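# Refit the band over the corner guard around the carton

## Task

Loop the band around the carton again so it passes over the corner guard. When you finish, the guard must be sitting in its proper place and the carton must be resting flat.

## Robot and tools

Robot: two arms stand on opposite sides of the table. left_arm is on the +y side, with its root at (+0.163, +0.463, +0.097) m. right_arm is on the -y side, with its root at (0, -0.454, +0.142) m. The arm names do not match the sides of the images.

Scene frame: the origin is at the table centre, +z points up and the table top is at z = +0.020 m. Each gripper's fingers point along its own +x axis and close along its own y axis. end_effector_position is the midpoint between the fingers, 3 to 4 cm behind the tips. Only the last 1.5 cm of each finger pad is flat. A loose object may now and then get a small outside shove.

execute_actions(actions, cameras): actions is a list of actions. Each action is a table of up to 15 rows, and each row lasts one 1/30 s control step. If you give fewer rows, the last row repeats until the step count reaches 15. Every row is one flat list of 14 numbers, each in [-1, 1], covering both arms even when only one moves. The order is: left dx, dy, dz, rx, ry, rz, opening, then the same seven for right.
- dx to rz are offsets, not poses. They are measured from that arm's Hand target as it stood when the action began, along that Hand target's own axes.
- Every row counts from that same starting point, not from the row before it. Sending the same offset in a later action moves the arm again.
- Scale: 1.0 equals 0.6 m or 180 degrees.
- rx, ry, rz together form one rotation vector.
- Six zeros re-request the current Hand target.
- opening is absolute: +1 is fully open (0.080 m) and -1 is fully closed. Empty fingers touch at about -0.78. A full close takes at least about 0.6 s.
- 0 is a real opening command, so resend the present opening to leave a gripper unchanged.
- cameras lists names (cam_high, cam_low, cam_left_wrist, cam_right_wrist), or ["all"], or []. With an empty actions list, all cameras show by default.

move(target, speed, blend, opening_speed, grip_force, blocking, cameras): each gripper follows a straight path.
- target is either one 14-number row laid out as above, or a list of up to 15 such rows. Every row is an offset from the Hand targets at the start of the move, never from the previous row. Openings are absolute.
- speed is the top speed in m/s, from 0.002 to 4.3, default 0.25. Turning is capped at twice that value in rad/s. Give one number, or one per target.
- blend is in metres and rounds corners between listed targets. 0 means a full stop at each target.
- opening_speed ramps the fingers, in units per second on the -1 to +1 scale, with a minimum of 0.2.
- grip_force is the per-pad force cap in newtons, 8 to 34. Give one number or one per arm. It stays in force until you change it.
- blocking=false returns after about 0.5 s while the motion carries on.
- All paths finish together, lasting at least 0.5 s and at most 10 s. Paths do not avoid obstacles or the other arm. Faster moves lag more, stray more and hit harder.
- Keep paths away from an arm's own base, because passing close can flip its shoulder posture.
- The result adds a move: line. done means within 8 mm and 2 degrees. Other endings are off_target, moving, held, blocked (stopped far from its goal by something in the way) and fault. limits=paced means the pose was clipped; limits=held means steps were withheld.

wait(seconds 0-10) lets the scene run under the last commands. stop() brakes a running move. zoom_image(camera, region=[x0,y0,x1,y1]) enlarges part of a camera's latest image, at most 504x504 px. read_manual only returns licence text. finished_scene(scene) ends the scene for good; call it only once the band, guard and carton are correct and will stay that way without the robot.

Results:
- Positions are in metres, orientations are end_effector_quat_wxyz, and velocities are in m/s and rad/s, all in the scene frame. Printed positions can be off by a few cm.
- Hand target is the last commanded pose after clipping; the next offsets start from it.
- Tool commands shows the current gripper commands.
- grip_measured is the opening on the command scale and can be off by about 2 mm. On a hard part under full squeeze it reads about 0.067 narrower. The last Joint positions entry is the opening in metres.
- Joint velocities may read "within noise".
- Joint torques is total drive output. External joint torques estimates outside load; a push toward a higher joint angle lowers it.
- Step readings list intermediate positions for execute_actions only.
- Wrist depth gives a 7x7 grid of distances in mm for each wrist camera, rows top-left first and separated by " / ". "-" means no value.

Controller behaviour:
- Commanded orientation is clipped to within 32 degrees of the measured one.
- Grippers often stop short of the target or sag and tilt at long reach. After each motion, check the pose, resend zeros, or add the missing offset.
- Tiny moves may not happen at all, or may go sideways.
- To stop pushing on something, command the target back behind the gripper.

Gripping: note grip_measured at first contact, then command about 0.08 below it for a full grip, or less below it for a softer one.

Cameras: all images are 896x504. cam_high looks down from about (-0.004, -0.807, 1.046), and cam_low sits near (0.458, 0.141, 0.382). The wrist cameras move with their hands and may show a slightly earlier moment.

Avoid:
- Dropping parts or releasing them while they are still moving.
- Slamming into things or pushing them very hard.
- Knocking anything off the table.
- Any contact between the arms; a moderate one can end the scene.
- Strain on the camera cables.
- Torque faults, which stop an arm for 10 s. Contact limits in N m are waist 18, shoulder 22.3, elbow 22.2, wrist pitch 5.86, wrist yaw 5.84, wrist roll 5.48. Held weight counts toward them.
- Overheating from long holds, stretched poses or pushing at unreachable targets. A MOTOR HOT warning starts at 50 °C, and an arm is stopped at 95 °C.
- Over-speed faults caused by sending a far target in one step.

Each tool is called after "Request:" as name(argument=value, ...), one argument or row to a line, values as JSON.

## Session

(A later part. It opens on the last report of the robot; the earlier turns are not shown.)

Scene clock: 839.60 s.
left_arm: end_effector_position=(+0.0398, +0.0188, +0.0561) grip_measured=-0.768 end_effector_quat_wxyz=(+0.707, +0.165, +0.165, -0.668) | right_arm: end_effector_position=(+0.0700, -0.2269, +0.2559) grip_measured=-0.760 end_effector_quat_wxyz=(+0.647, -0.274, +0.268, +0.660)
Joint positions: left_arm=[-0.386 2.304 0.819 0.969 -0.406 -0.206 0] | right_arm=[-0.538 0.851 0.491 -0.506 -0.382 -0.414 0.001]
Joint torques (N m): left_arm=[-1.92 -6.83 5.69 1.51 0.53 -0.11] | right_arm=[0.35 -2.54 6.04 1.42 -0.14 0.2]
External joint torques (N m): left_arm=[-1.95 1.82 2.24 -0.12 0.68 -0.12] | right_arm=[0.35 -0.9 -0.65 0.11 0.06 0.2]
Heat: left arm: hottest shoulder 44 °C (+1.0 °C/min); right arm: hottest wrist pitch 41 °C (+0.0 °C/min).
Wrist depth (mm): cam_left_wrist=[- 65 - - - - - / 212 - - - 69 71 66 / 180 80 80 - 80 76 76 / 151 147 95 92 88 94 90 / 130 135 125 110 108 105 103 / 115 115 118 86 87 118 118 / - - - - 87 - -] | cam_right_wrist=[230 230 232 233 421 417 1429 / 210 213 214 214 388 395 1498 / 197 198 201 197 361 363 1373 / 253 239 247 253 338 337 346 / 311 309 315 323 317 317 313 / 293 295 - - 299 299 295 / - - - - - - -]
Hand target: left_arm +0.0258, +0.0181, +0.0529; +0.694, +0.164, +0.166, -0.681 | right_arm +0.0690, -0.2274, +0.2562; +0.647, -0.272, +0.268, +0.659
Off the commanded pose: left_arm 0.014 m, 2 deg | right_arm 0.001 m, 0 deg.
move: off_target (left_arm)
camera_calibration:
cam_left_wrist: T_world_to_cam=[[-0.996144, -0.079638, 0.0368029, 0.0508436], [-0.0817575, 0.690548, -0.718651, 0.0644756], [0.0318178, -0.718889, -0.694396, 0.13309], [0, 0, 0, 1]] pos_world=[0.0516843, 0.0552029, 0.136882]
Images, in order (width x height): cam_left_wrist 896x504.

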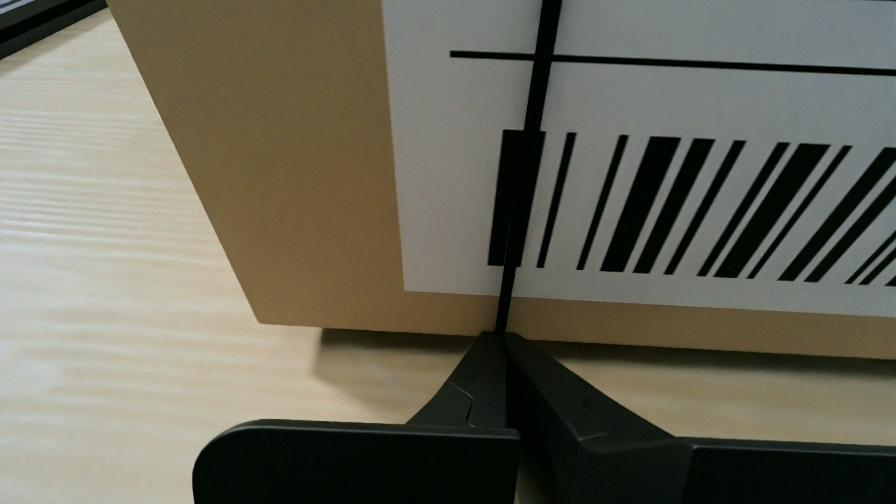

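Request:
move(
  target=[
    [0, 0.0167, 0, 0, 0, 0, -1, 0, 0, 0, 0, 0, 0, -0.85],
    [0, 0.0167, 0, 0, 0, 0, -0.45, 0, 0, 0, 0, 0, 0, -0.85],
    [-0.1333, 0.0167, 0, 0, 0, 0, -0.45, 0, 0, 0, 0, 0, 0, -0.85],
  ],
  speed=[0.04, 0.04, 0.08],
  opening_speed=0.6,
  cameras=["cam_left_wrist"],
)

Scene clock: 846.57 s.
left_arm: end_effector_position=(+0.0343, +0.0888, +0.0853) grip_measured=-0.453 end_effector_quat_wxyz=(+0.692, +0.169, +0.167, -0.682) | right_arm: end_effector_position=(+0.0700, -0.2269, +0.2559) grip_measured=-0.760 end_effector_quat_wxyz=(+0.647, -0.274, +0.268, +0.660)
Joint positions: left_arm=[-0.485 2.071 0.536 0.997 -0.453 -0.248 0.015] | right_arm=[-0.538 0.851 0.491 -0.506 -0.382 -0.414 0.001]
Joint torques (N m): left_arm=[-0.16 -8.29 2.51 1.25 -0.36 -0.16] | right_arm=[0.34 -2.53 6.03 1.42 -0.15 0.2]
External joint torques (N m): left_arm=[-0.2 -1.41 -0.65 -0.35 -0.2 -0.16] | right_arm=[0.33 -0.9 -0.65 0.1 0.06 0.2]
Heat: left arm: hottest shoulder 45 °C (+2.0 °C/min); right arm: hottest wrist pitch 41 °C (+0.0 °C/min).
Wrist depth (mm): cam_left_wrist=[332 369 132 132 129 128 128 / 282 285 145 145 145 144 144 / 230 232 170 165 165 165 164 / 194 195 196 188 189 192 194 / 168 169 171 173 174 176 177 / 151 152 154 144 87 154 155 / - - - 135 86 - -] | cam_right_wrist=[230 231 232 233 419 419 1638 / 211 213 214 214 388 389 1526 / 197 198 200 198 360 363 1365 / 253 238 244 252 335 339 342 / 313 309 312 322 316 320 311 / 293 295 - - 299 298 295 / - - - - - - -]
Hand target: left_arm +0.0344, +0.0896, +0.0892; +0.693, +0.164, +0.166, -0.682 | right_arm +0.0690, -0.2274, +0.2562; +0.647, -0.272, +0.268, +0.659
Off the commanded pose: left_arm 0.004 m, 1 deg | right_arm 0.001 m, 0 deg.
move: done
camera_calibration:
cam_left_wrist: T_world_to_cam=[[-0.998247, -0.0407565, 0.042917, 0.045987], [-0.0591773, 0.699562, -0.712117, 0.0345248], [-0.000999707, -0.713409, -0.700747, 0.205189], [0, 0, 0, 1]] pos_world=[0.0481546, 0.124106, 0.166398]
Images, in order (width x height): cam_left_wrist 896x504.

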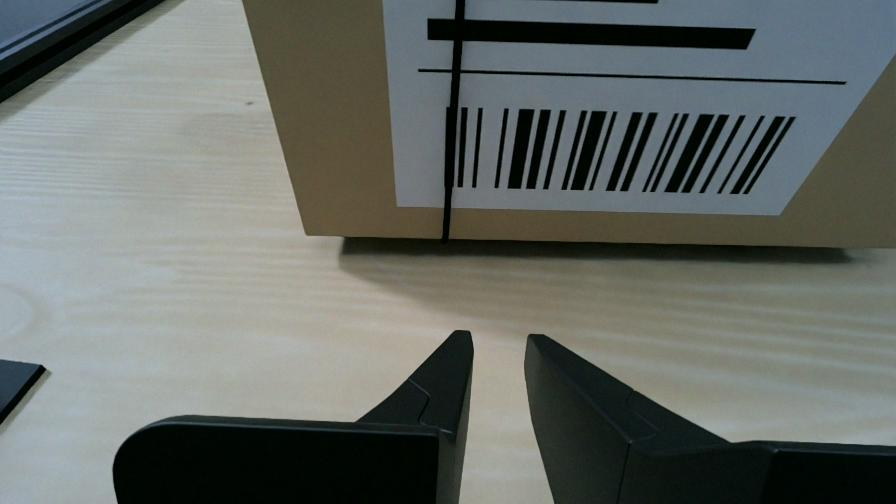

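Request:
move(
  target=[-0.14, 0.04, 0.263, 0, 0.1, 0, -0.45, 0, 0, 0, 0, 0, 0, -0.85],
  speed=0.18,
  cameras=["all"],
)

Scene clock: 862.00 s.
left_arm: end_effector_position=(+0.0582, +0.0947, +0.2632) grip_measured=-0.453 end_effector_quat_wxyz=(+0.658, +0.275, +0.272, -0.646) | right_arm: end_effector_position=(+0.0700, -0.2269, +0.2559) grip_measured=-0.760 end_effector_quat_wxyz=(+0.647, -0.274, +0.268, +0.660)
Joint positions: left_arm=[-0.374 1.455 1.049 -0.433 -0.284 -0.287 0.015] | right_arm=[-0.538 0.851 0.491 -0.506 -0.382 -0.414 0.001]
Joint torques (N m): left_arm=[0.22 -6.28 8.58 1.03 -0.1 -0.15] | right_arm=[0.35 -2.53 6.03 1.42 -0.15 0.2]
External joint torques (N m): left_arm=[0.26 -0.37 1.77 -0.37 0.04 -0.16] | right_arm=[0.35 -0.92 -0.65 0.11 0.05 0.19]
Heat: left arm: hottest shoulder 46 °C (+2.0 °C/min); right arm: hottest wrist pitch 41 °C (+0.0 °C/min).
Wrist depth (mm): cam_left_wrist=[2189 481 481 483 485 489 491 / 1592 427 434 246 248 249 261 / 1572 394 398 225 226 227 228 / 1442 365 367 251 249 246 261 / 332 335 338 338 334 335 342 / 313 313 322 - 87 316 318 / - - - - 86 - -] | cam_right_wrist=[231 231 231 233 423 421 1585 / 212 213 214 218 385 390 1517 / 196 198 199 197 357 364 1373 / 254 240 244 251 332 340 338 / 311 309 313 319 317 317 313 / 294 295 - - 300 299 295 / - - - - - - -]
Hand target: left_arm +0.0581, +0.0931, +0.2681; +0.659, +0.269, +0.273, -0.647 | right_arm +0.0690, -0.2274, +0.2562; +0.647, -0.272, +0.268, +0.659
Off the commanded pose: left_arm 0.005 m, 1 deg | right_arm 0.001 m, 0 deg.
move: done
camera_calibration:
cam_left_wrist: T_world_to_cam=[[-0.998109, -0.054639, 0.0281736, 0.0676514], [-0.0614749, 0.886359, -0.458899, 0.0742434], [0.000101888, -0.459763, -0.888042, 0.359262], [0, 0, 0, 1]] pos_world=[0.072051, 0.103066, 0.351204]
cam_right_wrist: T_world_to_cam=[[0.999384, 0.025337, 0.0242693, -0.0669373], [0.0327994, -0.920284, -0.389873, -0.0829069], [0.0124564, 0.390429, -0.920549, 0.395294], [0, 0, 0, 1]] pos_world=[0.0646914, -0.228936, 0.333189]

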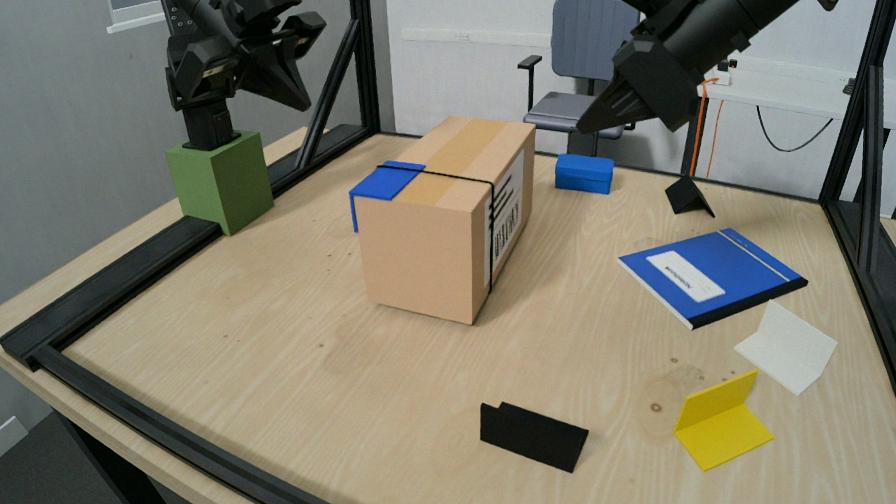

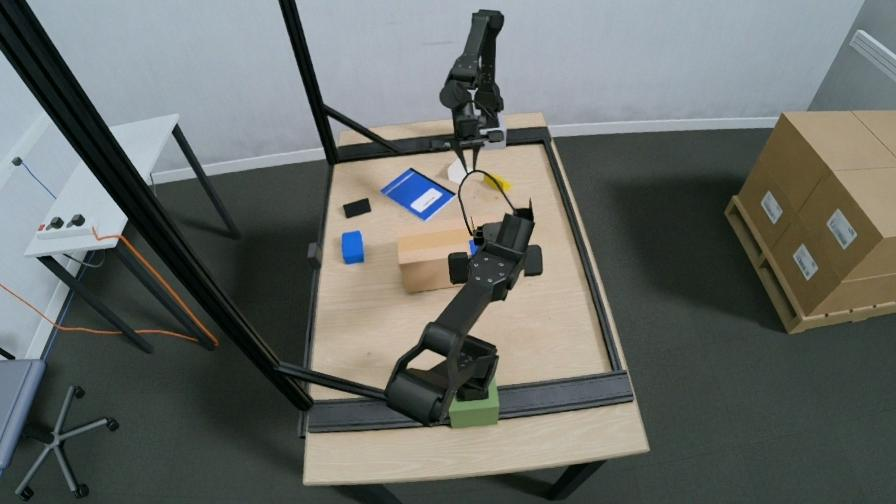

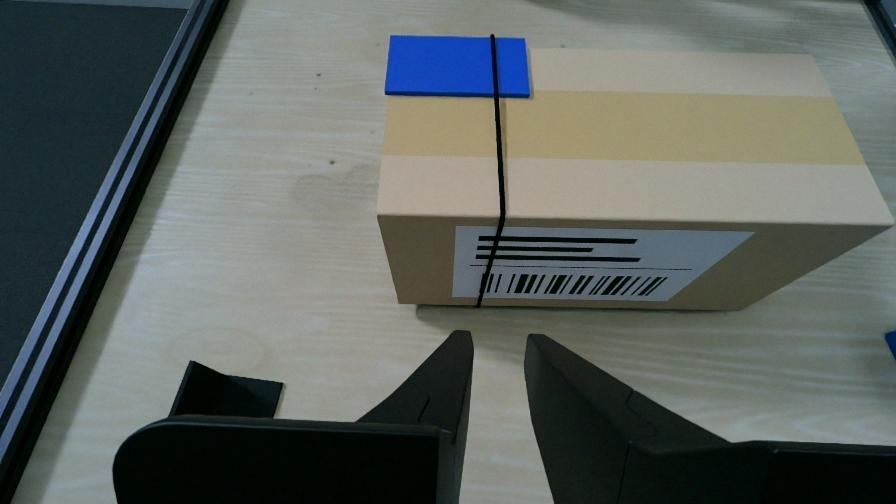

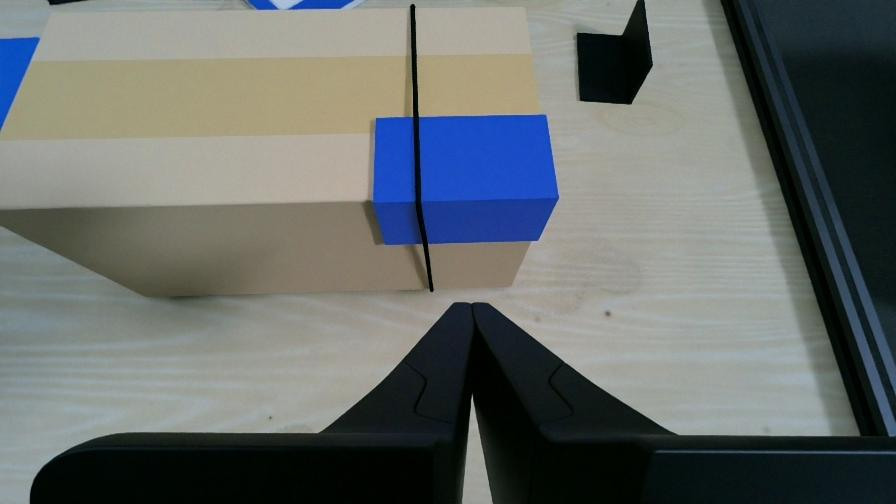

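Request:
zoom_image(
  camera="cam_left_wrist",
  region=[360, 190, 560, 320],
)

Request:
zoom_image(
  camera="cam_right_wrist",
  region=[360, 100, 580, 300],
)

Scaled by 2.520.

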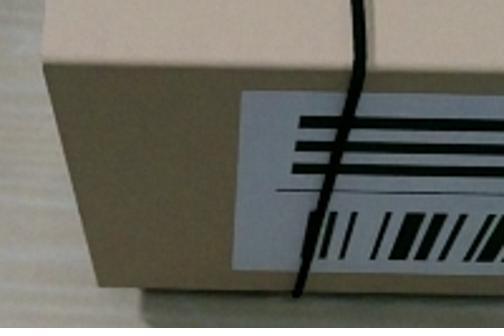

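Scaled by 2.291.

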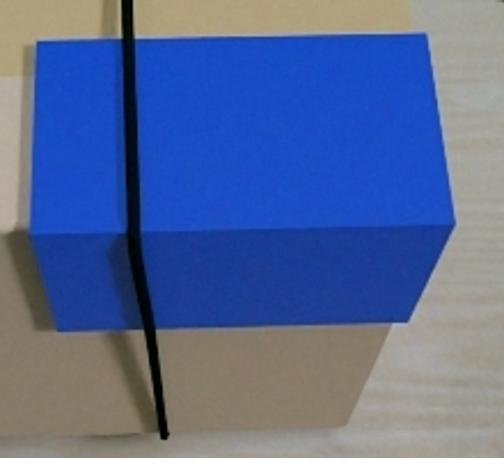

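Request:
finished_scene(
  scene=2,
)

The scene is finished: the task was done.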